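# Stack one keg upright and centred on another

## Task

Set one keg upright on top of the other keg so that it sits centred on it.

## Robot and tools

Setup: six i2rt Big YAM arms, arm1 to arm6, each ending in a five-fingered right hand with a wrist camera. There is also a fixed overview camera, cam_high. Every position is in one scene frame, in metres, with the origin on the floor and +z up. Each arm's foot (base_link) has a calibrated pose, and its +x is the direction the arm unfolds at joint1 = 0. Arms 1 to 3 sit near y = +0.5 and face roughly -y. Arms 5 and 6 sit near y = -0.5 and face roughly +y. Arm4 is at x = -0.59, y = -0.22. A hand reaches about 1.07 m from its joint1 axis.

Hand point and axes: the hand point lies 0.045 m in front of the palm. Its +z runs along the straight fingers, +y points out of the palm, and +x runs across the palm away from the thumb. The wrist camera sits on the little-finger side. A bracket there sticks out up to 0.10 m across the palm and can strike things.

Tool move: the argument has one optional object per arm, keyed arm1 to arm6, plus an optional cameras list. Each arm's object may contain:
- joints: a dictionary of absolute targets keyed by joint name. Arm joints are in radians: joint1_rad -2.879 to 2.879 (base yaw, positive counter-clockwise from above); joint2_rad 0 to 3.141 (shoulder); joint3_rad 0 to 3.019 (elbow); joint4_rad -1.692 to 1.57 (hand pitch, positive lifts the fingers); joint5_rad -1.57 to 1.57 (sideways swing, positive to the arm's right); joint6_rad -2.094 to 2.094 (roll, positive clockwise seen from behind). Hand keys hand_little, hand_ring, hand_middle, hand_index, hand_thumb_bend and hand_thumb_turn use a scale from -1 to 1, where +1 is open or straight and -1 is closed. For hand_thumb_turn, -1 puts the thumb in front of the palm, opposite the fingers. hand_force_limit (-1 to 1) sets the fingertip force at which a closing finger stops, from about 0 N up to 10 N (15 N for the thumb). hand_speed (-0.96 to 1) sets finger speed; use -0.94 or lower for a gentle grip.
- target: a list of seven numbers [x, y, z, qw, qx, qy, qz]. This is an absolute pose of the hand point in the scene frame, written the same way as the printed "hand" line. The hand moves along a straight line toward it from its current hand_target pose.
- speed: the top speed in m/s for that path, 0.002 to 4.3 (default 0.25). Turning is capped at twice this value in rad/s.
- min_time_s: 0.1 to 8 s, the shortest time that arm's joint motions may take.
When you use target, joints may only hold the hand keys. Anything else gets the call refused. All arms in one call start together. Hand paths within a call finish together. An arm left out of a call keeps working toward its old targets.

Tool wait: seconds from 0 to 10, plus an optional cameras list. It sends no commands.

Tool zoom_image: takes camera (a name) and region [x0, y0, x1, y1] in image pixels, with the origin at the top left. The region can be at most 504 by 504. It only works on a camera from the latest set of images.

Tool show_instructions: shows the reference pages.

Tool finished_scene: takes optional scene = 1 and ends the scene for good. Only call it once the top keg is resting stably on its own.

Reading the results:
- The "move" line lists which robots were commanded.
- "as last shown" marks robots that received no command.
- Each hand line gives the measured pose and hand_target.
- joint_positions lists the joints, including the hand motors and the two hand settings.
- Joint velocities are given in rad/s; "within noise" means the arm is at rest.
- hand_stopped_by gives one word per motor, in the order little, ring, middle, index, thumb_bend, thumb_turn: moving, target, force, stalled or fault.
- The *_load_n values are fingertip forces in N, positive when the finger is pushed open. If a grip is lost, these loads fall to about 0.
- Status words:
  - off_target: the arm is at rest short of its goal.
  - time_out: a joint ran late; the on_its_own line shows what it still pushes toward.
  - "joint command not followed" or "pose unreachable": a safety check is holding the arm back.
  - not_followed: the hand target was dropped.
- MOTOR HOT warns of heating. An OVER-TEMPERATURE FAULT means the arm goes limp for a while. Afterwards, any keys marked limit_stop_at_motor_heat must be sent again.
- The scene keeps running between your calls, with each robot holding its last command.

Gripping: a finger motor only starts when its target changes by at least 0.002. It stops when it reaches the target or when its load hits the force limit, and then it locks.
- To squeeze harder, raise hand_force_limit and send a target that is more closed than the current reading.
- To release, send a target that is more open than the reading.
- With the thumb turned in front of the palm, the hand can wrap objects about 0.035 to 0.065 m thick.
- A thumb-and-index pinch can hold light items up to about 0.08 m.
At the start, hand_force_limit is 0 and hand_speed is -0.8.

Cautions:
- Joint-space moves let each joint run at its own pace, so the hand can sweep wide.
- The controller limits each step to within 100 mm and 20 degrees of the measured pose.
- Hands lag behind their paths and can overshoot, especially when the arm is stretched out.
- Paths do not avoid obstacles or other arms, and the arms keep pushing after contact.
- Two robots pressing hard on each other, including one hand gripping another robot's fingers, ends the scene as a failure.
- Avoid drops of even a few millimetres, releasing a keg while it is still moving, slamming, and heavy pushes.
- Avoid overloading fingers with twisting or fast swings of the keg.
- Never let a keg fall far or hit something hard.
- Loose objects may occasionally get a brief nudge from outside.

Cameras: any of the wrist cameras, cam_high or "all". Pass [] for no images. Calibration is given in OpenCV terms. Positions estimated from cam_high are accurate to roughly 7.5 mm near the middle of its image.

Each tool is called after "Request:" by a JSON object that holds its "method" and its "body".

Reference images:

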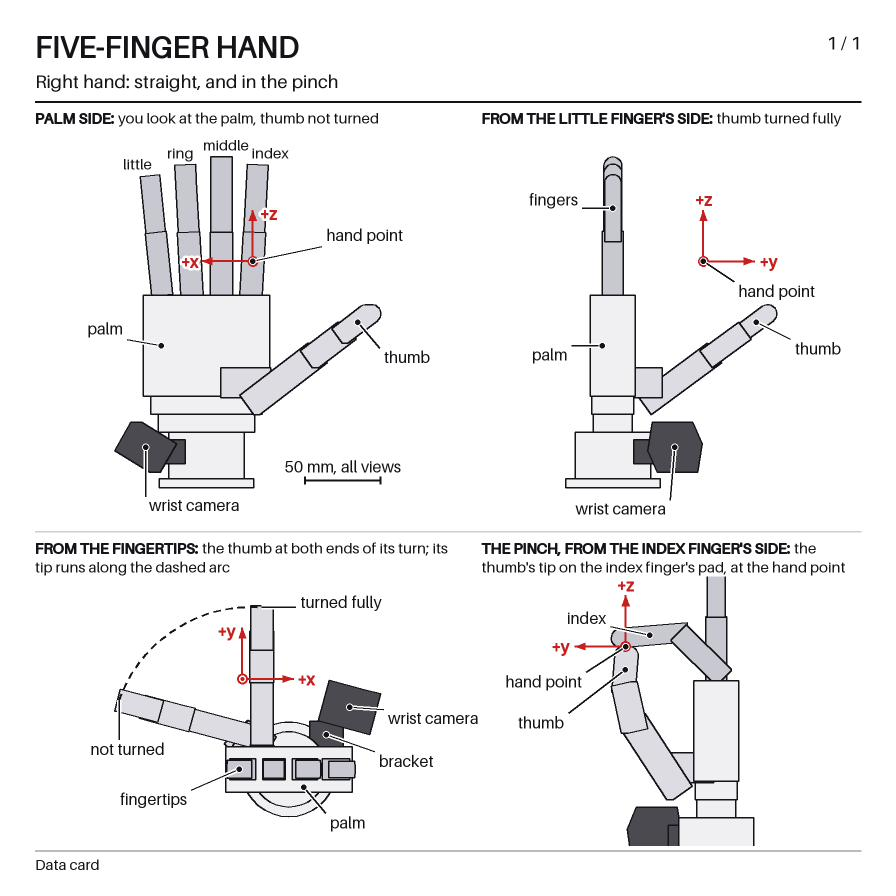

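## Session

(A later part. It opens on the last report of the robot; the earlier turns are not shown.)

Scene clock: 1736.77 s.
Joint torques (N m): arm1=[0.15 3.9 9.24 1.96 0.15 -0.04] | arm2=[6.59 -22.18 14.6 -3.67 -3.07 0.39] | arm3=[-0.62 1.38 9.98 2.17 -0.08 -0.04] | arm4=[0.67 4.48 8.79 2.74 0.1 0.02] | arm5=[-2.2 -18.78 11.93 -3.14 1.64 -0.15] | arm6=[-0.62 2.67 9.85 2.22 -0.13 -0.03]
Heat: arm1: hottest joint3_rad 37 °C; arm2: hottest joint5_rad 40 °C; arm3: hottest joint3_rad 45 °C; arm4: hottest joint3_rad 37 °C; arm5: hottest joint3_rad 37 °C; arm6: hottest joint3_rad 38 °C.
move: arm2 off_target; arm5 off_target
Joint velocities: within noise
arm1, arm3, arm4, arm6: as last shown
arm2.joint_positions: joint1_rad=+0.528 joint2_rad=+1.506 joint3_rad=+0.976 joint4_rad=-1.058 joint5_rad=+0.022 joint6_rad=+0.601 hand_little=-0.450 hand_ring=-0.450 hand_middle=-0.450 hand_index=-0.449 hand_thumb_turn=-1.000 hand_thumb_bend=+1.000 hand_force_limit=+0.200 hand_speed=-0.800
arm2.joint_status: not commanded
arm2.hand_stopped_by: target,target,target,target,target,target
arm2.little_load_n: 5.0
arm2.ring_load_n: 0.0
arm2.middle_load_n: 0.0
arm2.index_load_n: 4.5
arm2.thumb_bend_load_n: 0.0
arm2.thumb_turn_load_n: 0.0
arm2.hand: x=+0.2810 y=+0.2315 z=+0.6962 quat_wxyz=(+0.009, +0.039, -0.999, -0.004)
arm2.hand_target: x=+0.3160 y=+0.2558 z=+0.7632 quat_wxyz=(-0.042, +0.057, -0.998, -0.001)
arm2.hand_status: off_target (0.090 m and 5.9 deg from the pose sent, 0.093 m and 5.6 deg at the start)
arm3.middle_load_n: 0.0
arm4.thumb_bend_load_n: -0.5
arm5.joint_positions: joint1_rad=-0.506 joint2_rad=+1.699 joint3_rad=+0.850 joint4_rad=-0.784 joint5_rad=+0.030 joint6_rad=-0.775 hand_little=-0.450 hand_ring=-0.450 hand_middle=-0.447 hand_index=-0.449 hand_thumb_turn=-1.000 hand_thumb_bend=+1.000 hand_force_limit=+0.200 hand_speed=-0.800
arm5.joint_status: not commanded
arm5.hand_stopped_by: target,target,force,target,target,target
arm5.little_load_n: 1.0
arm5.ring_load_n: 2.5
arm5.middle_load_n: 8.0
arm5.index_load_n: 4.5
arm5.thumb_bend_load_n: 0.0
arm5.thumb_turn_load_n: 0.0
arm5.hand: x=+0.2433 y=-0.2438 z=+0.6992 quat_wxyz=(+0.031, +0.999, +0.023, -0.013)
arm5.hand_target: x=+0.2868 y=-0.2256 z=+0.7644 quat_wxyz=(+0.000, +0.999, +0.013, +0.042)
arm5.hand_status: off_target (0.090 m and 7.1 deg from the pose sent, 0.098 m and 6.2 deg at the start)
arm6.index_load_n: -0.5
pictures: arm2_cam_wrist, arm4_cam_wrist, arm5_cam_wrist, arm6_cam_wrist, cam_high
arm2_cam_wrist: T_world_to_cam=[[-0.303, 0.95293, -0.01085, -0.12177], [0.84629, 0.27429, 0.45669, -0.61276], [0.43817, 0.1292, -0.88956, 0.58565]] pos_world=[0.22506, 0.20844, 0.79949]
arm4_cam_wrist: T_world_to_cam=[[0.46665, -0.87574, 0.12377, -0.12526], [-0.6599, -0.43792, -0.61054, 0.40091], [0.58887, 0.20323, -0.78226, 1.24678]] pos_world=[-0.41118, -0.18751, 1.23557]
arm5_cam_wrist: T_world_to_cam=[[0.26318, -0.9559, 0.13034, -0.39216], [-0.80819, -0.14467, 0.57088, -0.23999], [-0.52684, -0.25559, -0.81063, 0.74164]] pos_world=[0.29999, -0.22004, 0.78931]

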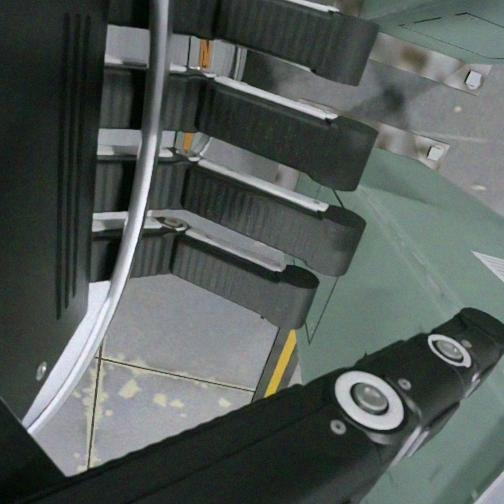

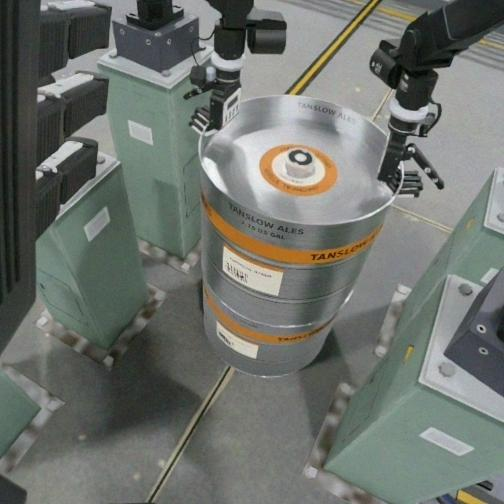

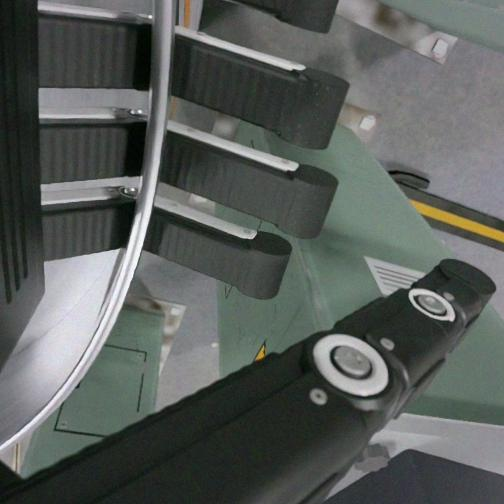

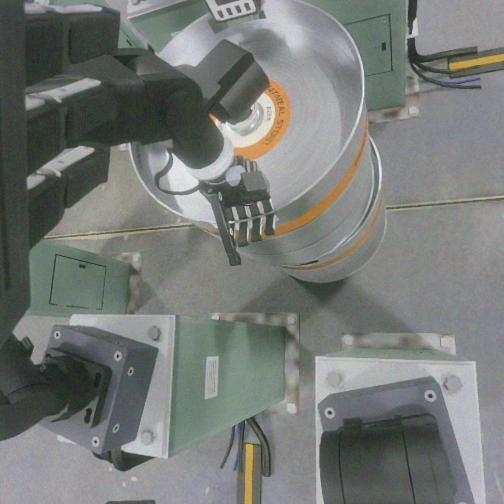

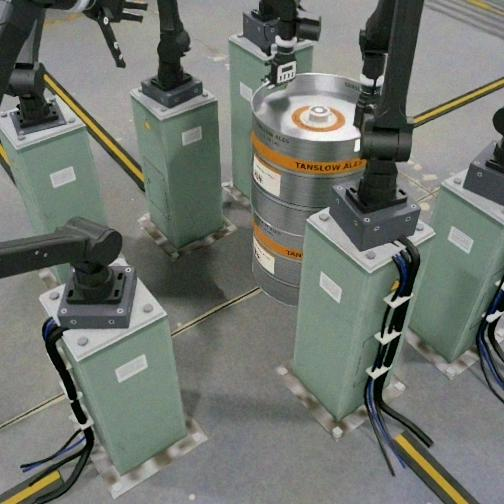

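Request:
{"method": "move", "body": {"arm2": {"target": [0.334, 0.262, 0.772, -0.045, 0.055, -0.998, 0.0], "speed": 0.03}, "arm5": {"target": [0.305, -0.216, 0.772, 0, 0.999, 0.014, 0.045], "speed": 0.03}, "cameras": ["arm4_cam_wrist", "arm6_cam_wrist", "cam_high", "arm1_cam_wrist"]}}

Request:
{"method": "zoom_image", "body": {"camera": "cam_high", "region": [240, 180, 320, 260]}}

Request:
{"method": "zoom_image", "body": {"camera": "arm6_cam_wrist", "region": [300, 110, 400, 270]}}

Request:
{"method": "zoom_image", "body": {"camera": "arm1_cam_wrist", "region": [200, 280, 320, 430]}}

Scene clock: 1749.83 s.
Joint torques (N m): arm1=[-0.03 3.6 9.17 2.03 0.15 -0.05] | arm2=[7.36 -21.77 14.91 -3.44 -3.48 0.51] | arm3=[-0.44 1.38 10 2.14 -0.09 -0.04] | arm4=[0.97 4.37 8.76 2.7 0.08 0.03] | arm5=[-2.26 -18.73 12.14 -2.56 1.7 -0.04] | arm6=[-0.97 3.25 9.81 2.22 -0.15 -0.03]
Heat: arm1: hottest joint3_rad 37 °C; arm2: hottest joint5_rad 48 °C; arm3: hottest joint3_rad 45 °C; arm4: hottest joint3_rad 37 °C; arm5: hottest joint3_rad 40 °C; arm6: hottest joint3_rad 38 °C.
move: arm2 off_target; arm5 off_target
Joint velocities: within noise
arm1, arm3, arm4, arm6: as last shown
arm2.joint_positions: joint1_rad=+0.543 joint2_rad=+1.506 joint3_rad=+0.976 joint4_rad=-1.058 joint5_rad=+0.025 joint6_rad=+0.614 hand_little=-0.450 hand_ring=-0.450 hand_middle=-0.450 hand_index=-0.449 hand_thumb_turn=-1.000 hand_thumb_bend=+1.000 hand_force_limit=+0.200 hand_speed=-0.800
arm2.joint_status: not commanded
arm2.hand_stopped_by: target,target,target,target,target,target
arm2.little_load_n: 6.5
arm2.ring_load_n: 0.0
arm2.middle_load_n: 0.0
arm2.index_load_n: 4.5
arm2.thumb_bend_load_n: 0.0
arm2.thumb_turn_load_n: 0.0
arm2.hand: x=+0.2853 y=+0.2350 z=+0.6961 quat_wxyz=(+0.010, +0.041, -0.999, -0.003)
arm2.hand_target: x=+0.3265 y=+0.2619 z=+0.7638 quat_wxyz=(-0.047, +0.057, -0.997, -0.002)
arm2.hand_status: off_target (0.094 m and 6.5 deg from the pose sent, 0.097 m and 6.5 deg at the start)
arm3.ring_load_n: -0.5
arm4.thumb_bend_load_n: 0.0
arm5.joint_positions: joint1_rad=-0.517 joint2_rad=+1.717 joint3_rad=+0.883 joint4_rad=-0.805 joint5_rad=+0.035 joint6_rad=-0.797 hand_little=-0.450 hand_ring=-0.450 hand_middle=-0.447 hand_index=-0.449 hand_thumb_turn=-1.000 hand_thumb_bend=+1.000 hand_force_limit=+0.200 hand_speed=-0.800
arm5.joint_status: not commanded
arm5.hand_stopped_by: target,target,force,target,target,target
arm5.little_load_n: 2.5
arm5.ring_load_n: 3.0
arm5.middle_load_n: 7.0
arm5.index_load_n: 2.0
arm5.thumb_bend_load_n: 0.0
arm5.thumb_turn_load_n: 0.0
arm5.hand: x=+0.2539 y=-0.2407 z=+0.7015 quat_wxyz=(+0.034, +0.999, +0.028, -0.014)
arm5.hand_target: x=+0.2997 y=-0.2201 z=+0.7662 quat_wxyz=(+0.001, +0.999, +0.013, +0.046)
arm5.hand_status: off_target (0.090 m and 8.0 deg from the pose sent, 0.099 m and 7.6 deg at the start)
arm6.index_load_n: 0.0
pictures: arm1_cam_wrist, arm4_cam_wrist, arm6_cam_wrist, cam_high
arm4_cam_wrist: T_world_to_cam=[[0.46665, -0.87574, 0.12377, -0.12526], [-0.6599, -0.43792, -0.61054, 0.40091], [0.58887, 0.20323, -0.78226, 1.24678]] pos_world=[-0.41118, -0.18751, 1.23557]

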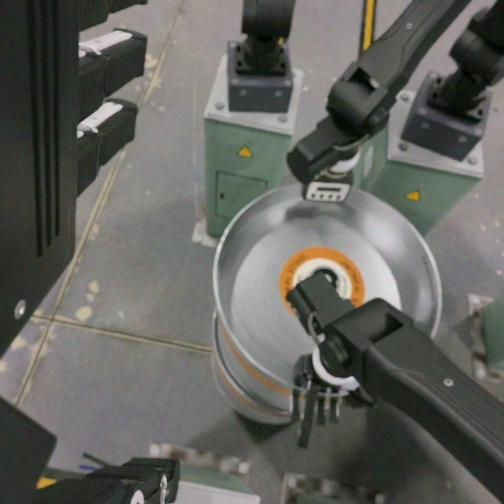

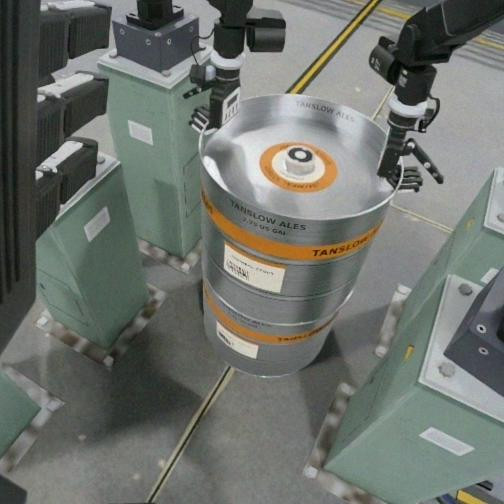

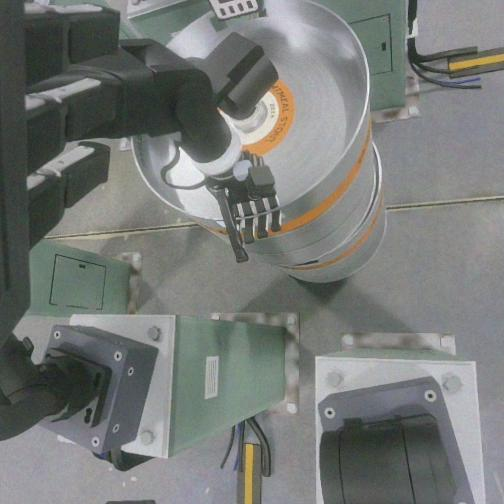

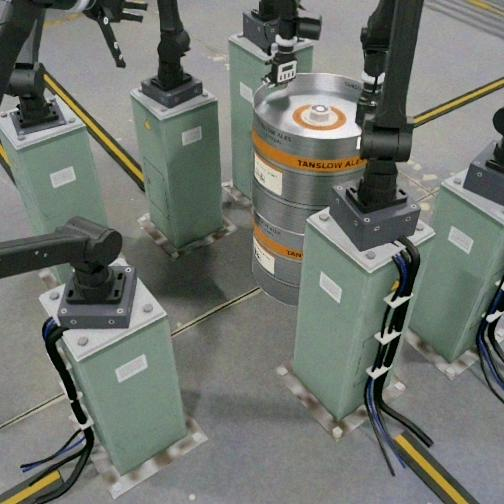

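Scaled by 6.300.

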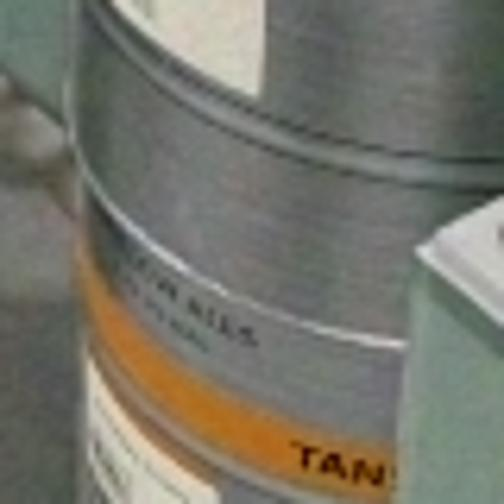

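Scaled by 3.150.

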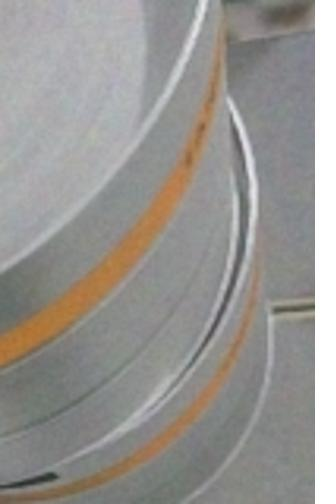

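Scaled by 3.360.

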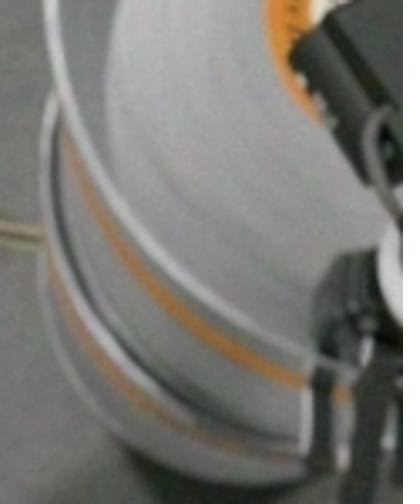

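Request:
{"method": "move", "body": {"arm2": {"target": [0.343, 0.265, 0.772, -0.045, 0.055, -0.998, 0.0], "speed": 0.03}, "arm5": {"target": [0.312, -0.213, 0.772, 0, 0.999, 0.014, 0.045], "speed": 0.03}, "cameras": ["arm4_cam_wrist", "arm6_cam_wrist", "cam_high", "arm1_cam_wrist"]}}

Request:
{"method": "zoom_image", "body": {"camera": "cam_high", "region": [240, 180, 320, 260]}}

Request:
{"method": "zoom_image", "body": {"camera": "arm6_cam_wrist", "region": [300, 110, 400, 270]}}

Request:
{"method": "zoom_image", "body": {"camera": "arm4_cam_wrist", "region": [190, 230, 370, 390]}}

Scene clock: 1763.93 s.
Joint torques (N m): arm1=[-0.03 3.6 9.18 2 0.15 -0.03] | arm2=[7.71 -21.42 15.54 -3.44 -3.69 0.51] | arm3=[-0.56 1.49 9.94 2.11 -0.08 -0.03] | arm4=[0.85 4.31 8.81 2.78 0.08 0.02] | arm5=[-2.37 -18.73 12.27 -2.21 1.69 -0.04] | arm6=[-0.79 3.31 9.83 2.17 -0.12 -0.03]
Heat: arm1: hottest joint3_rad 37 °C; arm2: hottest joint5_rad 57 °C; arm3: hottest joint3_rad 45 °C; arm4: hottest joint3_rad 37 °C; arm5: hottest joint3_rad 42 °C; arm6: hottest joint3_rad 38 °C.
move: arm2 off_target; arm5 off_target
Joint velocities: within noise
arm1, arm3, arm4, arm6: as last shown
arm1.little_load_n: -0.5
arm2.joint_positions: joint1_rad=+0.559 joint2_rad=+1.510 joint3_rad=+0.977 joint4_rad=-1.057 joint5_rad=+0.031 joint6_rad=+0.634 hand_little=-0.450 hand_ring=-0.450 hand_middle=-0.450 hand_index=-0.449 hand_thumb_turn=-1.000 hand_thumb_bend=+1.000 hand_force_limit=+0.200 hand_speed=-0.800
arm2.joint_status: not commanded
arm2.hand_stopped_by: target,target,target,target,target,target
arm2.little_load_n: 5.0
arm2.ring_load_n: 0.0
arm2.middle_load_n: 0.0
arm2.index_load_n: 4.5
arm2.thumb_bend_load_n: 0.0
arm2.thumb_turn_load_n: 0.0
arm2.hand: x=+0.2896 y=+0.2374 z=+0.6949 quat_wxyz=(+0.013, +0.038, -0.999, -0.001)
arm2.hand_target: x=+0.3345 y=+0.2652 z=+0.7640 quat_wxyz=(-0.047, +0.057, -0.997, -0.002)
arm2.hand_status: off_target (0.098 m and 6.9 deg from the pose sent, 0.100 m and 6.6 deg at the start)
arm3.ring_load_n: 0.0
arm5.joint_positions: joint1_rad=-0.521 joint2_rad=+1.727 joint3_rad=+0.903 joint4_rad=-0.823 joint5_rad=+0.035 joint6_rad=-0.804 hand_little=-0.450 hand_ring=-0.450 hand_middle=-0.447 hand_index=-0.450 hand_thumb_turn=-1.000 hand_thumb_bend=+1.000 hand_force_limit=+0.200 hand_speed=-0.800
arm5.joint_status: not commanded
arm5.hand_stopped_by: target,target,force,target,target,target
arm5.little_load_n: 4.0
arm5.ring_load_n: 3.0
arm5.middle_load_n: 5.5
arm5.index_load_n: 1.5
arm5.thumb_bend_load_n: 0.0
arm5.thumb_turn_load_n: 0.0
arm5.hand: x=+0.2582 y=-0.2386 z=+0.7033 quat_wxyz=(+0.037, +0.999, +0.030, -0.017)
arm5.hand_target: x=+0.3065 y=-0.2172 z=+0.7674 quat_wxyz=(+0.001, +0.999, +0.013, +0.046)
arm5.hand_status: off_target (0.091 m and 8.5 deg from the pose sent, 0.095 m and 8.0 deg at the start)
pictures: arm1_cam_wrist, arm4_cam_wrist, arm6_cam_wrist, cam_high
arm4_cam_wrist: T_world_to_cam=[[0.46665, -0.87574, 0.12377, -0.12526], [-0.6599, -0.43792, -0.61054, 0.40091], [0.58887, 0.20323, -0.78226, 1.24678]] pos_world=[-0.41118, -0.18751, 1.23557]

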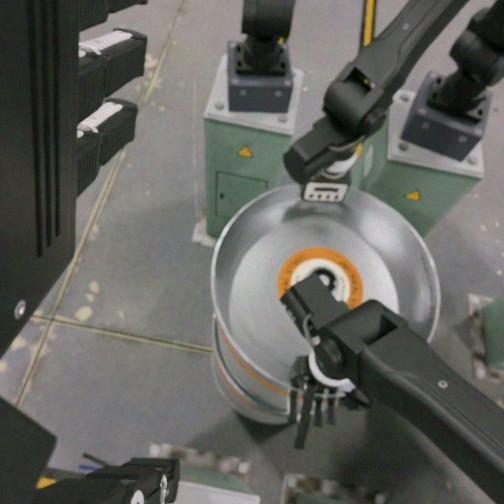

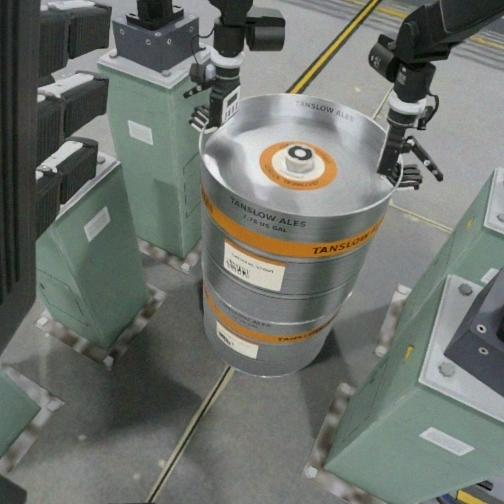

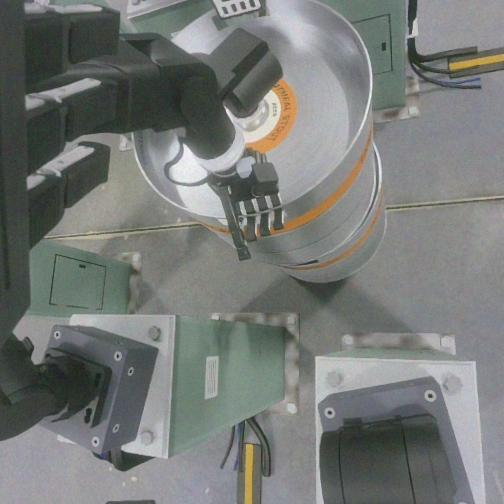

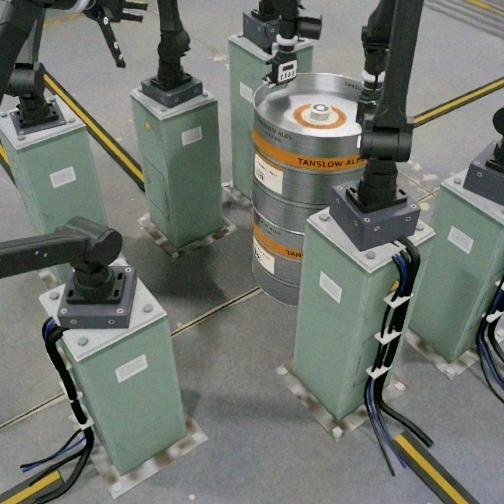

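Scaled by 6.300.

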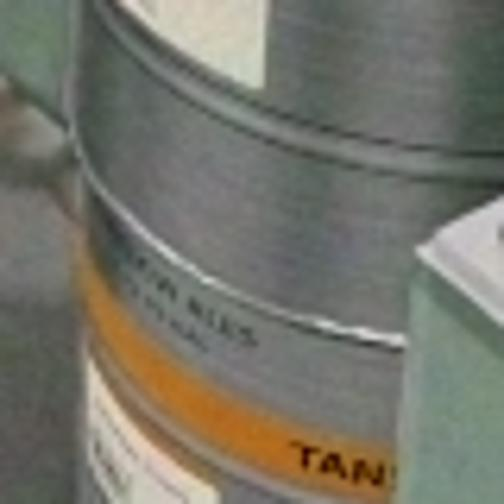

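Scaled by 3.150.

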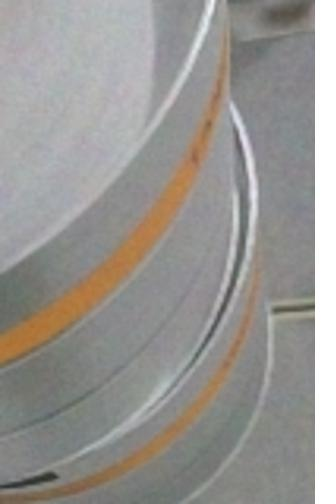

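Scaled by 2.800.

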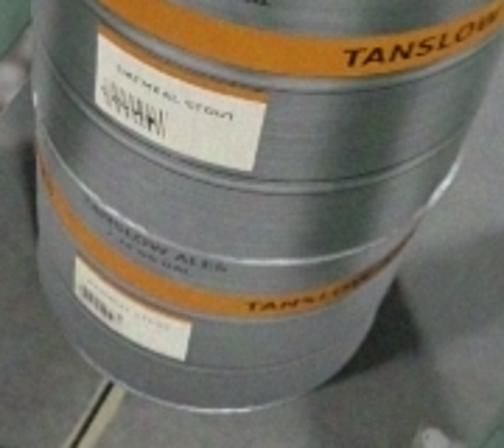

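Request:
{"method": "move", "body": {"arm2": {"target": [0.318, 0.252, 0.718, -0.03, 0.05, -0.998, 0.0], "speed": 0.025}, "arm5": {"target": [0.288, -0.226, 0.718, 0, 0.999, 0.018, 0.03], "speed": 0.025}, "cameras": ["arm4_cam_wrist", "arm6_cam_wrist", "cam_high", "arm2_cam_wrist", "arm5_cam_wrist"]}}

Request:
{"method": "zoom_image", "body": {"camera": "cam_high", "region": [240, 180, 320, 260]}}

Request:
{"method": "zoom_image", "body": {"camera": "arm6_cam_wrist", "region": [300, 110, 400, 270]}}

Request:
{"method": "zoom_image", "body": {"camera": "arm4_cam_wrist", "region": [190, 230, 370, 390]}}

Scene clock: 1782.83 s.
Joint torques (N m): arm1=[0.26 3.84 9.18 1.99 0.16 -0.04] | arm2=[4.31 -16.67 9.5 -0.25 -2.8 0.17] | arm3=[-0.62 1.44 9.98 2.11 -0.09 -0.03] | arm4=[0.85 4.19 8.77 2.77 0.08 0.01] | arm5=[-1.9 -14.56 6.56 1.14 0.95 -0.05] | arm6=[-1.14 3.08 9.84 2.06 -0.13 -0.04]
Heat: arm1: hottest joint3_rad 37 °C; arm2: hottest joint5_rad 67 °C; arm3: hottest joint3_rad 45 °C; arm4: hottest joint3_rad 37 °C; arm5: hottest joint3_rad 43 °C; arm6: hottest joint3_rad 38 °C.
move: arm2 off_target; arm5 off_target
Joint velocities: within noise
arm1, arm3, arm4, arm6: as last shown
arm1.little_load_n: 0.0
arm2.joint_positions: joint1_rad=+0.559 joint2_rad=+1.513 joint3_rad=+0.974 joint4_rad=-1.046 joint5_rad=+0.034 joint6_rad=+0.634 hand_little=-0.450 hand_ring=-0.450 hand_middle=-0.450 hand_index=-0.449 hand_thumb_turn=-1.000 hand_thumb_bend=+1.000 hand_force_limit=+0.200 hand_speed=-0.800
arm2.joint_status: not commanded
arm2.hand_stopped_by: target,target,target,target,target,target
arm2.little_load_n: 2.0
arm2.ring_load_n: 0.0
arm2.middle_load_n: 0.5
arm2.index_load_n: 2.0
arm2.thumb_bend_load_n: 0.0
arm2.thumb_turn_load_n: 0.0
arm2.hand: x=+0.2898 y=+0.2362 z=+0.6925 quat_wxyz=(+0.013, +0.038, -0.999, +0.001)
arm2.hand_target: x=+0.3159 y=+0.2519 z=+0.7173 quat_wxyz=(-0.030, +0.051, -0.998, -0.001)
arm2.hand_status: off_target (0.041 m and 5.1 deg from the pose sent, 0.039 m and 5.1 deg at the start)
arm3.index_load_n: -0.5
arm5.joint_positions: joint1_rad=-0.521 joint2_rad=+1.727 joint3_rad=+0.892 joint4_rad=-0.794 joint5_rad=+0.030 joint6_rad=-0.805 hand_little=-0.450 hand_ring=-0.450 hand_middle=-0.447 hand_index=-0.450 hand_thumb_turn=-1.000 hand_thumb_bend=+1.000 hand_force_limit=+0.200 hand_speed=-0.800
arm5.joint_status: not commanded
arm5.hand_stopped_by: target,target,force,target,target,target
arm5.little_load_n: 3.0
arm5.ring_load_n: 0.5
arm5.middle_load_n: 0.5
arm5.index_load_n: 0.0
arm5.thumb_bend_load_n: 0.0
arm5.thumb_turn_load_n: 0.0
arm5.hand: x=+0.2585 y=-0.2372 z=+0.6989 quat_wxyz=(+0.029, +0.999, +0.030, -0.013)
arm5.hand_target: x=+0.2872 y=-0.2267 z=+0.7188 quat_wxyz=(+0.001, +0.999, +0.017, +0.030)
arm5.hand_status: off_target (0.037 m and 6.1 deg from the pose sent, 0.035 m and 7.0 deg at the start)
pictures: arm2_cam_wrist, arm4_cam_wrist, arm5_cam_wrist, arm6_cam_wrist, cam_high
arm2_cam_wrist: T_world_to_cam=[[-0.30143, 0.95329, -0.01964, -0.11811], [0.84991, 0.27796, 0.44765, -0.61549], [0.4322, 0.11825, -0.89399, 0.5852]] pos_world=[0.23458, 0.21447, 0.79637]
arm4_cam_wrist: T_world_to_cam=[[0.46665, -0.87574, 0.12377, -0.12526], [-0.6599, -0.43792, -0.61054, 0.40091], [0.58887, 0.20323, -0.78226, 1.24678]] pos_world=[-0.41118, -0.18751, 1.23557]
arm5_cam_wrist: T_world_to_cam=[[0.27649, -0.95252, 0.12754, -0.39053], [-0.80659, -0.15786, 0.56964, -0.22919], [-0.52246, -0.26037, -0.81194, 0.74974]] pos_world=[0.31482, -0.21296, 0.7891]

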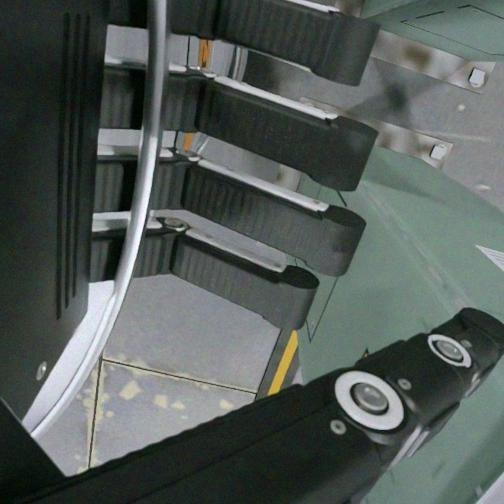

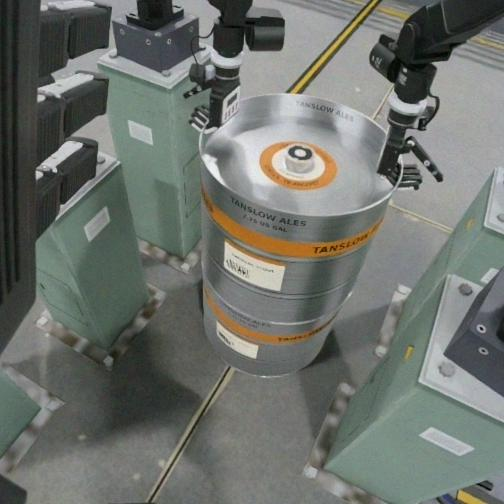

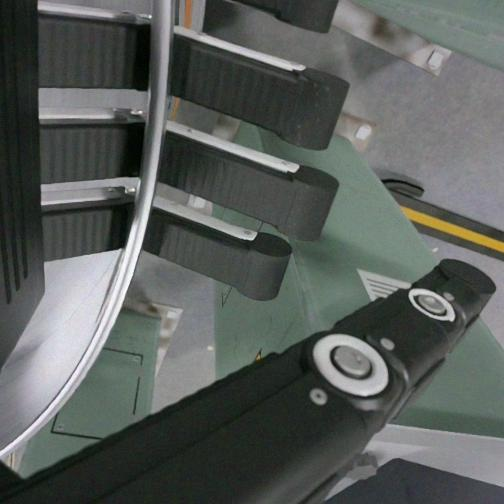

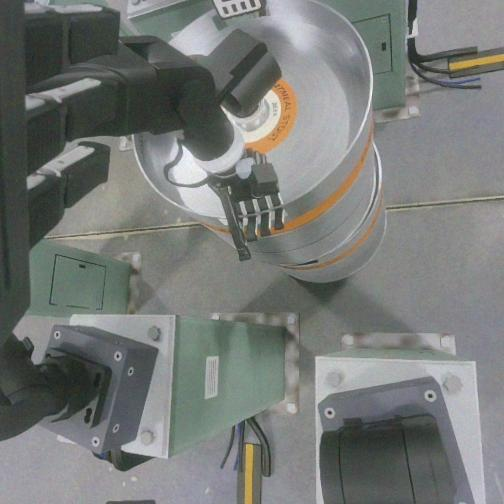

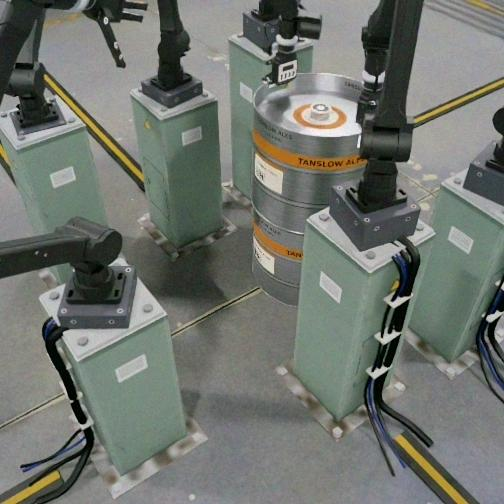

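Scaled by 6.300.

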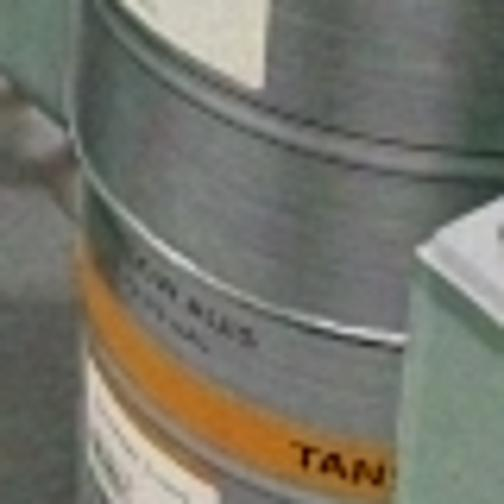

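Scaled by 3.150.

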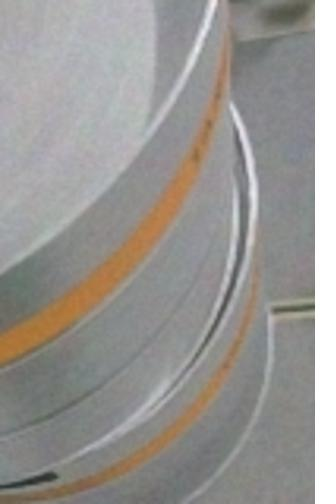

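Scaled by 2.800.

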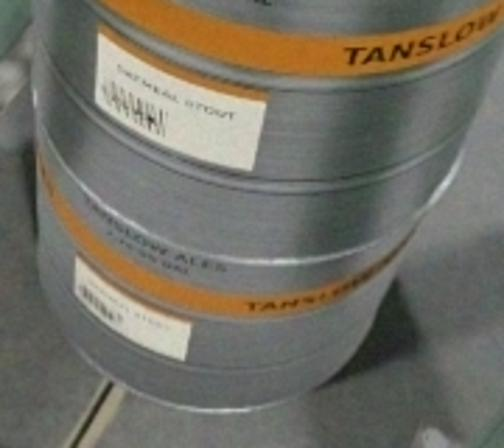

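Request:
{"method": "move", "body": {"arm2": {"target": [0.296, 0.241, 0.703, -0.01, 0.045, -0.999, 0.0], "speed": 0.02}, "arm5": {"target": [0.265, -0.232, 0.706, 0, 0.999, 0.022, 0.01], "speed": 0.02}, "cameras": ["arm2_cam_wrist", "arm5_cam_wrist", "cam_high"]}}

Request:
{"method": "zoom_image", "body": {"camera": "cam_high", "region": [240, 180, 320, 260]}}

Scene clock: 1797.43 s.
Joint torques (N m): arm1=[0.03 3.66 9.18 1.98 0.15 -0.03] | arm2=[3.19 -14.97 8.14 0.12 -1.86 0.15] | arm3=[-0.38 1.44 10.02 2.1 -0.09 -0.04] | arm4=[0.97 4.25 8.81 2.69 0.09 0.03] | arm5=[-0.62 -13.1 5.97 0.94 0.6 -0.03] | arm6=[-1.08 2.67 9.89 2.04 -0.13 -0.04]
Heat: arm1: hottest joint3_rad 37 °C; arm2: hottest joint5_rad 64 °C; arm3: hottest joint3_rad 45 °C; arm4: hottest joint3_rad 37 °C; arm5: hottest joint3_rad 42 °C; arm6: hottest joint3_rad 38 °C.
move: arm2 off_target; arm5 off_target
Joint velocities: within noise
arm1.joint_positions: joint1_rad=+0.350 joint2_rad=+0.567 joint3_rad=+1.375 joint4_rad=-1.336 joint5_rad=+0.100 joint6_rad=-1.400 hand_little=+1.000 hand_ring=+1.000 hand_middle=+1.000 hand_index=+1.000 hand_thumb_turn=+1.000 hand_thumb_bend=+1.000 hand_force_limit=+0.000 hand_speed=-0.800
arm1.joint_status: not commanded
arm1.hand_stopped_by: target,target,target,target,target,target
arm1.little_load_n: 0.0
arm1.ring_load_n: 0.0
arm1.middle_load_n: 0.0
arm1.index_load_n: 0.0
arm1.thumb_bend_load_n: 0.0
arm1.thumb_turn_load_n: 0.0
arm1.hand: x=+0.3920 y=+0.2451 z=+1.2798 quat_wxyz=(+0.307, +0.620, -0.603, +0.396)
arm1.hand_target: x=+0.3916 y=+0.2469 z=+1.2868 quat_wxyz=(+0.311, +0.617, -0.601, +0.402)
arm1.hand_status: not commanded
arm2.joint_positions: joint1_rad=+0.530 joint2_rad=+1.513 joint3_rad=+0.970 joint4_rad=-1.046 joint5_rad=+0.041 joint6_rad=+0.602 hand_little=-0.450 hand_ring=-0.450 hand_middle=-0.450 hand_index=-0.450 hand_thumb_turn=-1.000 hand_thumb_bend=+1.000 hand_force_limit=+0.200 hand_speed=-0.800
arm2.joint_status: not commanded
arm2.hand_stopped_by: target,target,target,target,target,target
arm2.little_load_n: 2.0
arm2.ring_load_n: 0.0
arm2.middle_load_n: 0.0
arm2.index_load_n: 0.0
arm2.thumb_bend_load_n: -0.5
arm2.thumb_turn_load_n: 0.0
arm2.hand: x=+0.2788 y=+0.2296 z=+0.6910 quat_wxyz=(+0.017, +0.040, -0.999, +0.002)
arm2.hand_target: x=+0.2951 y=+0.2410 z=+0.7028 quat_wxyz=(-0.010, +0.046, -0.999, -0.001)
arm2.hand_status: off_target (0.024 m and 3.1 deg from the pose sent, 0.013 m and 2.7 deg at the start)
arm3.joint_positions: joint1_rad=-0.553 joint2_rad=+0.607 joint3_rad=+1.465 joint4_rad=-1.236 joint5_rad=+0.200 joint6_rad=-0.950 hand_little=+1.000 hand_ring=+1.000 hand_middle=+1.000 hand_index=+1.000 hand_thumb_turn=+1.000 hand_thumb_bend=+1.000 hand_force_limit=+0.000 hand_speed=-0.800
arm3.joint_status: not commanded
arm3.hand_stopped_by: target,target,target,target,target,target
arm3.little_load_n: 0.5
arm3.ring_load_n: 0.0
arm3.middle_load_n: 0.0
arm3.index_load_n: -0.5
arm3.thumb_bend_load_n: 0.0
arm3.thumb_turn_load_n: 0.0
arm3.hand: x=-0.6343 y=+0.4063 z=+1.1828 quat_wxyz=(+0.466, +0.042, -0.827, +0.313)
arm3.hand_target: x=-0.6314 y=+0.4053 z=+1.1907 quat_wxyz=(+0.469, +0.046, -0.821, +0.322)
arm3.hand_status: not commanded
arm4.joint_positions: joint1_rad=-0.510 joint2_rad=+0.547 joint3_rad=+1.325 joint4_rad=-1.172 joint5_rad=-0.050 joint6_rad=-1.450 hand_little=+1.000 hand_ring=+1.000 hand_middle=+1.000 hand_index=+1.000 hand_thumb_turn=+1.000 hand_thumb_bend=+1.000 hand_force_limit=+0.000 hand_speed=-0.800
arm4.joint_status: not commanded
arm4.hand_stopped_by: target,target,target,target,target,target
arm4.little_load_n: 0.0
arm4.ring_load_n: 0.0
arm4.middle_load_n: 0.0
arm4.index_load_n: 0.0
arm4.thumb_bend_load_n: 0.0
arm4.thumb_turn_load_n: 0.0
arm4.hand: x=-0.3476 y=-0.1600 z=+1.1405 quat_wxyz=(-0.174, +0.819, +0.147, +0.526)
arm4.hand_target: x=-0.3477 y=-0.1574 z=+1.1568 quat_wxyz=(-0.181, +0.807, +0.149, +0.543)
arm4.hand_status: not commanded
arm5.joint_positions: joint1_rad=-0.521 joint2_rad=+1.712 joint3_rad=+0.852 joint4_rad=-0.768 joint5_rad=+0.009 joint6_rad=-0.796 hand_little=-0.450 hand_ring=-0.450 hand_middle=-0.447 hand_index=-0.450 hand_thumb_turn=-1.000 hand_thumb_bend=+1.000 hand_force_limit=+0.200 hand_speed=-0.800
arm5.joint_status: not commanded
arm5.hand_stopped_by: target,target,force,target,target,target
arm5.little_load_n: 0.0
arm5.ring_load_n: 0.0
arm5.middle_load_n: 0.5
arm5.index_load_n: 1.5
arm5.thumb_bend_load_n: 0.0
arm5.thumb_turn_load_n: 0.0
arm5.hand: x=+0.2466 y=-0.2432 z=+0.6937 quat_wxyz=(+0.022, +0.999, +0.025, -0.020)
arm5.hand_target: x=+0.2647 y=-0.2323 z=+0.7065 quat_wxyz=(+0.000, +1.000, +0.022, +0.010)
arm5.hand_status: off_target (0.025 m and 4.2 deg from the pose sent, 0.011 m and 4.3 deg at the start)
arm6.joint_positions: joint1_rad=-0.100 joint2_rad=+0.557 joint3_rad=+1.325 joint4_rad=-1.516 joint5_rad=-0.200 joint6_rad=-0.950 hand_little=+1.000 hand_ring=+1.000 hand_middle=+1.000 hand_index=+1.000 hand_thumb_turn=+1.000 hand_thumb_bend=+1.000 hand_force_limit=+0.000 hand_speed=-0.800
arm6.joint_status: not commanded
arm6.hand_stopped_by: target,target,target,target,target,target
arm6.little_load_n: 0.0
arm6.ring_load_n: -0.5
arm6.middle_load_n: -0.5
arm6.index_load_n: 0.0
arm6.thumb_bend_load_n: 0.0
arm6.thumb_turn_load_n: 0.0
arm6.hand: x=+0.4369 y=-0.3659 z=+1.1294 quat_wxyz=(-0.406, +0.760, +0.501, +0.075)
arm6.hand_target: x=+0.4370 y=-0.3663 z=+1.1363 quat_wxyz=(-0.414, +0.757, +0.500, +0.079)
arm6.hand_status: not commanded
arm2_cam_wrist: T_world_to_cam=[[-0.30467, 0.95229, -0.01792, -0.11521], [0.85262, 0.28107, 0.44049, -0.60016], [0.42451, 0.11893, -0.89758, 0.59389]] pos_world=[0.2245, 0.20778, 0.79537]
arm5_cam_wrist: T_world_to_cam=[[0.26897, -0.95691, 0.10947, -0.37894], [-0.79973, -0.15854, 0.57905, -0.24521], [-0.53675, -0.24329, -0.80791, 0.7427]] pos_world=[0.30446, -0.2208, 0.7835]

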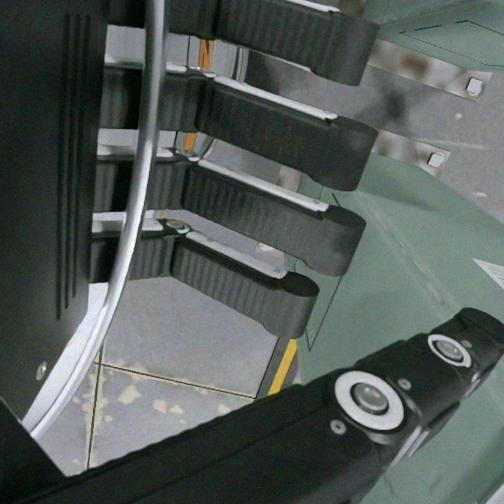

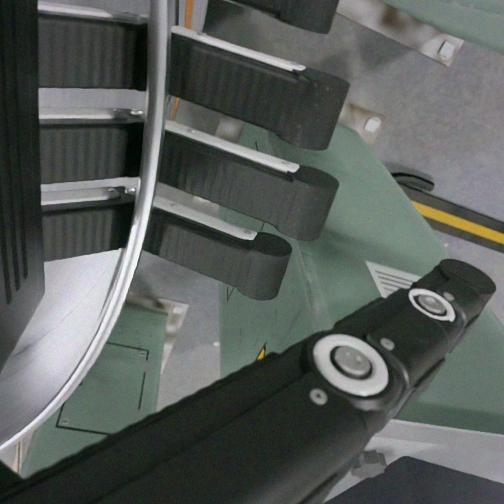

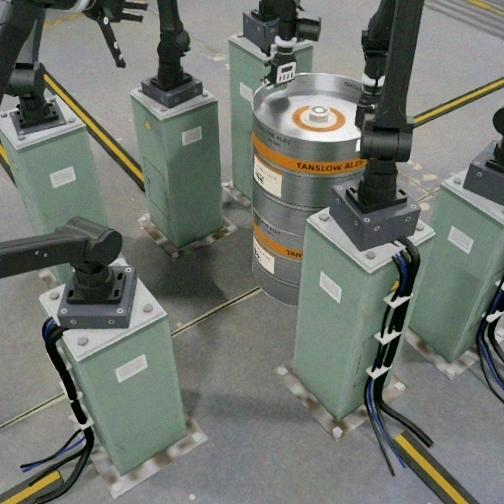

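Scaled by 6.300.

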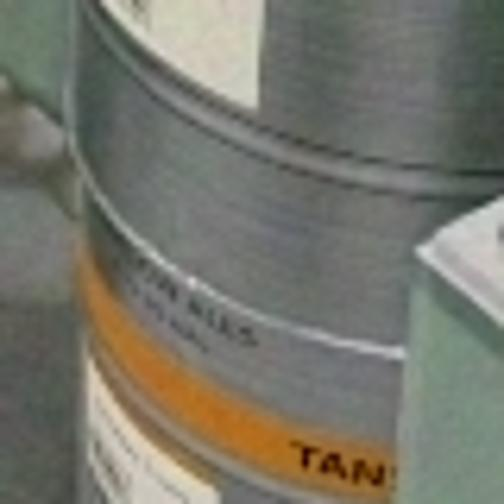

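Request:
{"method": "move", "body": {"arm2": {"target": [0.335, 0.262, 0.765, -0.02, 0.05, -0.998, 0.0], "speed": 0.04}, "arm5": {"target": [0.306, -0.214, 0.765, 0, 0.999, 0.018, 0.02], "speed": 0.04}, "cameras": ["cam_high"]}}

Request:
{"method": "zoom_image", "body": {"camera": "cam_high", "region": [240, 180, 320, 260]}}

Request:
{"method": "move", "body": {"arm2": {"target": [0.307, 0.245, 0.710, 0.0, 0.047, -0.999, 0.0], "speed": 0.04}, "arm5": {"target": [0.280, -0.228, 0.712, 0, 0.999, 0.022, 0.0], "speed": 0.04}, "cameras": ["cam_high", "arm6_cam_wrist"]}}

Request:
{"method": "zoom_image", "body": {"camera": "cam_high", "region": [240, 180, 320, 260]}}

Request:
{"method": "zoom_image", "body": {"camera": "arm6_cam_wrist", "region": [300, 110, 400, 270]}}

Scene clock: 1824.07 s.
Joint torques (N m): arm1=[0.09 3.84 9.18 2.04 0.15 -0.05] | arm2=[6.77 -20.48 15.73 -3.96 -2.84 0.5] | arm3=[-0.62 1.03 9.99 2.11 -0.08 -0.04] | arm4=[0.79 4.42 8.75 2.69 0.08 0.03] | arm5=[-2.08 -18.02 11.71 -2.3 1.14 -0.11] | arm6=[-0.79 2.73 9.81 2.17 -0.13 -0.03]
Heat: arm1: hottest joint3_rad 37 °C; arm2: hottest joint5_rad 55 °C; arm3: hottest joint3_rad 45 °C; arm4: hottest joint3_rad 37 °C; arm5: hottest joint3_rad 40 °C; arm6: hottest joint3_rad 38 °C.
move: arm2 off_target; arm5 off_target
Joint velocities: within noise
arm1, arm3, arm4, arm6: as last shown
arm1.ring_load_n: 0.5
arm2.joint_positions: joint1_rad=+0.572 joint2_rad=+1.517 joint3_rad=+0.981 joint4_rad=-1.061 joint5_rad=+0.048 joint6_rad=+0.647 hand_little=-0.450 hand_ring=-0.450 hand_middle=-0.450 hand_index=-0.450 hand_thumb_turn=-1.000 hand_thumb_bend=+1.000 hand_force_limit=+0.200 hand_speed=-0.800
arm2.joint_status: not commanded
arm2.hand_stopped_by: target,target,target,target,target,target
arm2.little_load_n: 6.0
arm2.ring_load_n: 0.0
arm2.middle_load_n: 0.0
arm2.index_load_n: 3.0
arm2.thumb_bend_load_n: 0.0
arm2.thumb_turn_load_n: 0.0
arm2.hand: x=+0.2913 y=+0.2385 z=+0.6931 quat_wxyz=(+0.022, +0.039, -0.999, +0.002)
arm2.hand_target: x=+0.3287 y=+0.2621 z=+0.7577 quat_wxyz=(-0.022, +0.052, -0.998, -0.001)
arm2.hand_status: off_target (0.087 m and 5.0 deg from the pose sent, 0.098 m and 4.4 deg at the start)
arm3.little_load_n: 0.0
arm3.index_load_n: 0.0
arm5.joint_positions: joint1_rad=-0.533 joint2_rad=+1.737 joint3_rad=+0.919 joint4_rad=-0.841 joint5_rad=+0.012 joint6_rad=-0.812 hand_little=-0.450 hand_ring=-0.450 hand_middle=-0.447 hand_index=-0.449 hand_thumb_turn=-1.000 hand_thumb_bend=+1.000 hand_force_limit=+0.200 hand_speed=-0.800
arm5.joint_status: not commanded
arm5.hand_stopped_by: target,target,force,target,target,target
arm5.little_load_n: 2.5
arm5.ring_load_n: 0.5
arm5.middle_load_n: 5.5
arm5.index_load_n: 4.0
arm5.thumb_bend_load_n: 0.0
arm5.thumb_turn_load_n: 0.0
arm5.hand: x=+0.2595 y=-0.2371 z=+0.7041 quat_wxyz=(+0.033, +0.999, +0.027, -0.030)
arm5.hand_target: x=+0.3016 y=-0.2174 z=+0.7612 quat_wxyz=(+0.001, +1.000, +0.017, +0.021)
arm5.hand_status: off_target (0.080 m and 7.0 deg from the pose sent, 0.097 m and 5.3 deg at the start)
arm6.ring_load_n: 0.0
arm6.middle_load_n: 0.0
arm6.thumb_turn_load_n: -0.5

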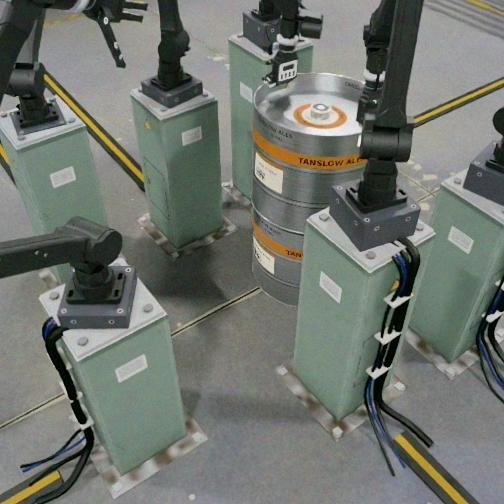

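Scaled by 6.300.

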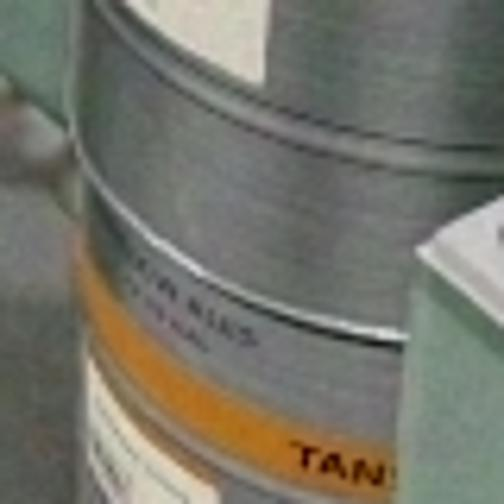

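Scene clock: 1825.93 s.
Joint torques (N m): arm1=[0.21 3.84 9.17 1.98 0.16 -0.02] | arm2=[3.25 -15.15 9.92 -0.62 -1.75 0.12] | arm3=[-0.44 1.44 9.98 2.15 -0.07 -0.03] | arm4=[0.85 4.42 8.76 2.73 0.09 0.01] | arm5=[-1.61 -13.74 6.17 1.03 0.41 -0.12] | arm6=[-1.03 2.84 9.84 2.09 -0.12 -0.03]
Heat: arm1: hottest joint3_rad 37 °C; arm2: hottest joint5_rad 54 °C; arm3: hottest joint3_rad 45 °C; arm4: hottest joint3_rad 37 °C; arm5: hottest joint3_rad 40 °C; arm6: hottest joint3_rad 38 °C.
move: arm2 off_target; arm5 off_target
Joint velocities: within noise
arm1, arm3, arm4, arm6: as last shown
arm1.ring_load_n: 0.0
arm1.middle_load_n: 0.5
arm2.joint_positions: joint1_rad=+0.565 joint2_rad=+1.522 joint3_rad=+0.981 joint4_rad=-1.060 joint5_rad=+0.055 joint6_rad=+0.638 hand_little=-0.450 hand_ring=-0.450 hand_middle=-0.450 hand_index=-0.450 hand_thumb_turn=-1.000 hand_thumb_bend=+1.000 hand_force_limit=+0.200 hand_speed=-0.800
arm2.joint_status: not commanded
arm2.hand_stopped_by: target,target,target,target,target,target
arm2.little_load_n: 4.5
arm2.ring_load_n: 0.0
arm2.middle_load_n: 0.0
arm2.index_load_n: 0.5
arm2.thumb_bend_load_n: 0.0
arm2.thumb_turn_load_n: 0.0
arm2.hand: x=+0.2880 y=+0.2359 z=+0.6911 quat_wxyz=(+0.025, +0.040, -0.999, +0.002)
arm2.hand_target: x=+0.3060 y=+0.2450 z=+0.7096 quat_wxyz=(+0.000, +0.047, -0.999, +0.000)
arm2.hand_status: off_target (0.028 m and 3.0 deg from the pose sent, 0.024 m and 2.7 deg at the start)
arm5.joint_positions: joint1_rad=-0.534 joint2_rad=+1.738 joint3_rad=+0.904 joint4_rad=-0.816 joint5_rad=+0.000 joint6_rad=-0.812 hand_little=-0.450 hand_ring=-0.450 hand_middle=-0.447 hand_index=-0.450 hand_thumb_turn=-1.000 hand_thumb_bend=+1.000 hand_force_limit=+0.200 hand_speed=-0.800
arm5.joint_status: not commanded
arm5.hand_stopped_by: target,target,force,target,target,target
arm5.little_load_n: 0.0
arm5.ring_load_n: 0.0
arm5.middle_load_n: 1.0
arm5.index_load_n: 1.5
arm5.thumb_bend_load_n: 0.0
arm5.thumb_turn_load_n: 0.0
arm5.hand: x=+0.2568 y=-0.2373 z=+0.6988 quat_wxyz=(+0.026, +0.999, +0.027, -0.031)
arm5.hand_target: x=+0.2795 y=-0.2285 z=+0.7125 quat_wxyz=(+0.001, +1.000, +0.022, +0.000)
arm5.hand_status: off_target (0.028 m and 4.7 deg from the pose sent, 0.024 m and 5.1 deg at the start)
arm6.thumb_turn_load_n: 0.0
pictures: arm6_cam_wrist, cam_high

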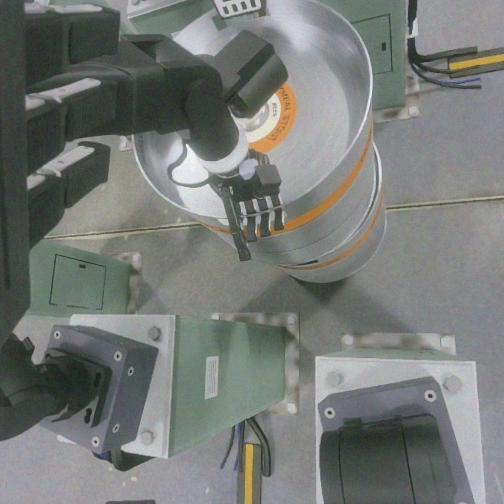

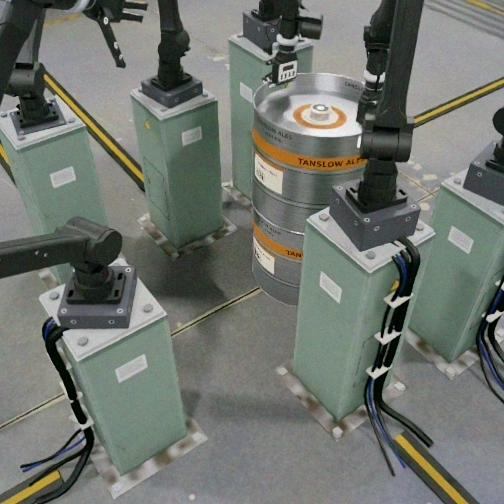

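Scaled by 6.300.

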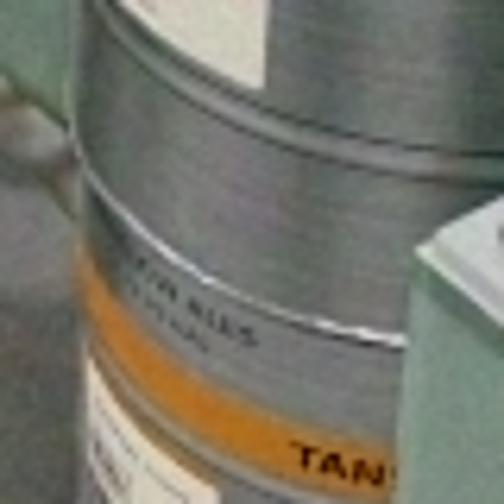

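Scaled by 3.150.

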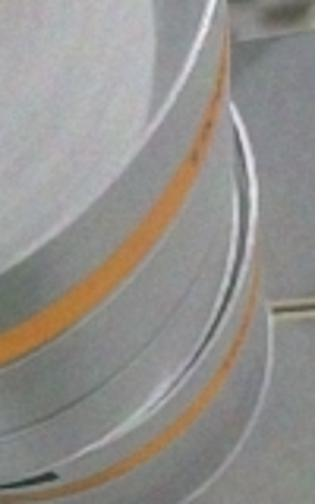

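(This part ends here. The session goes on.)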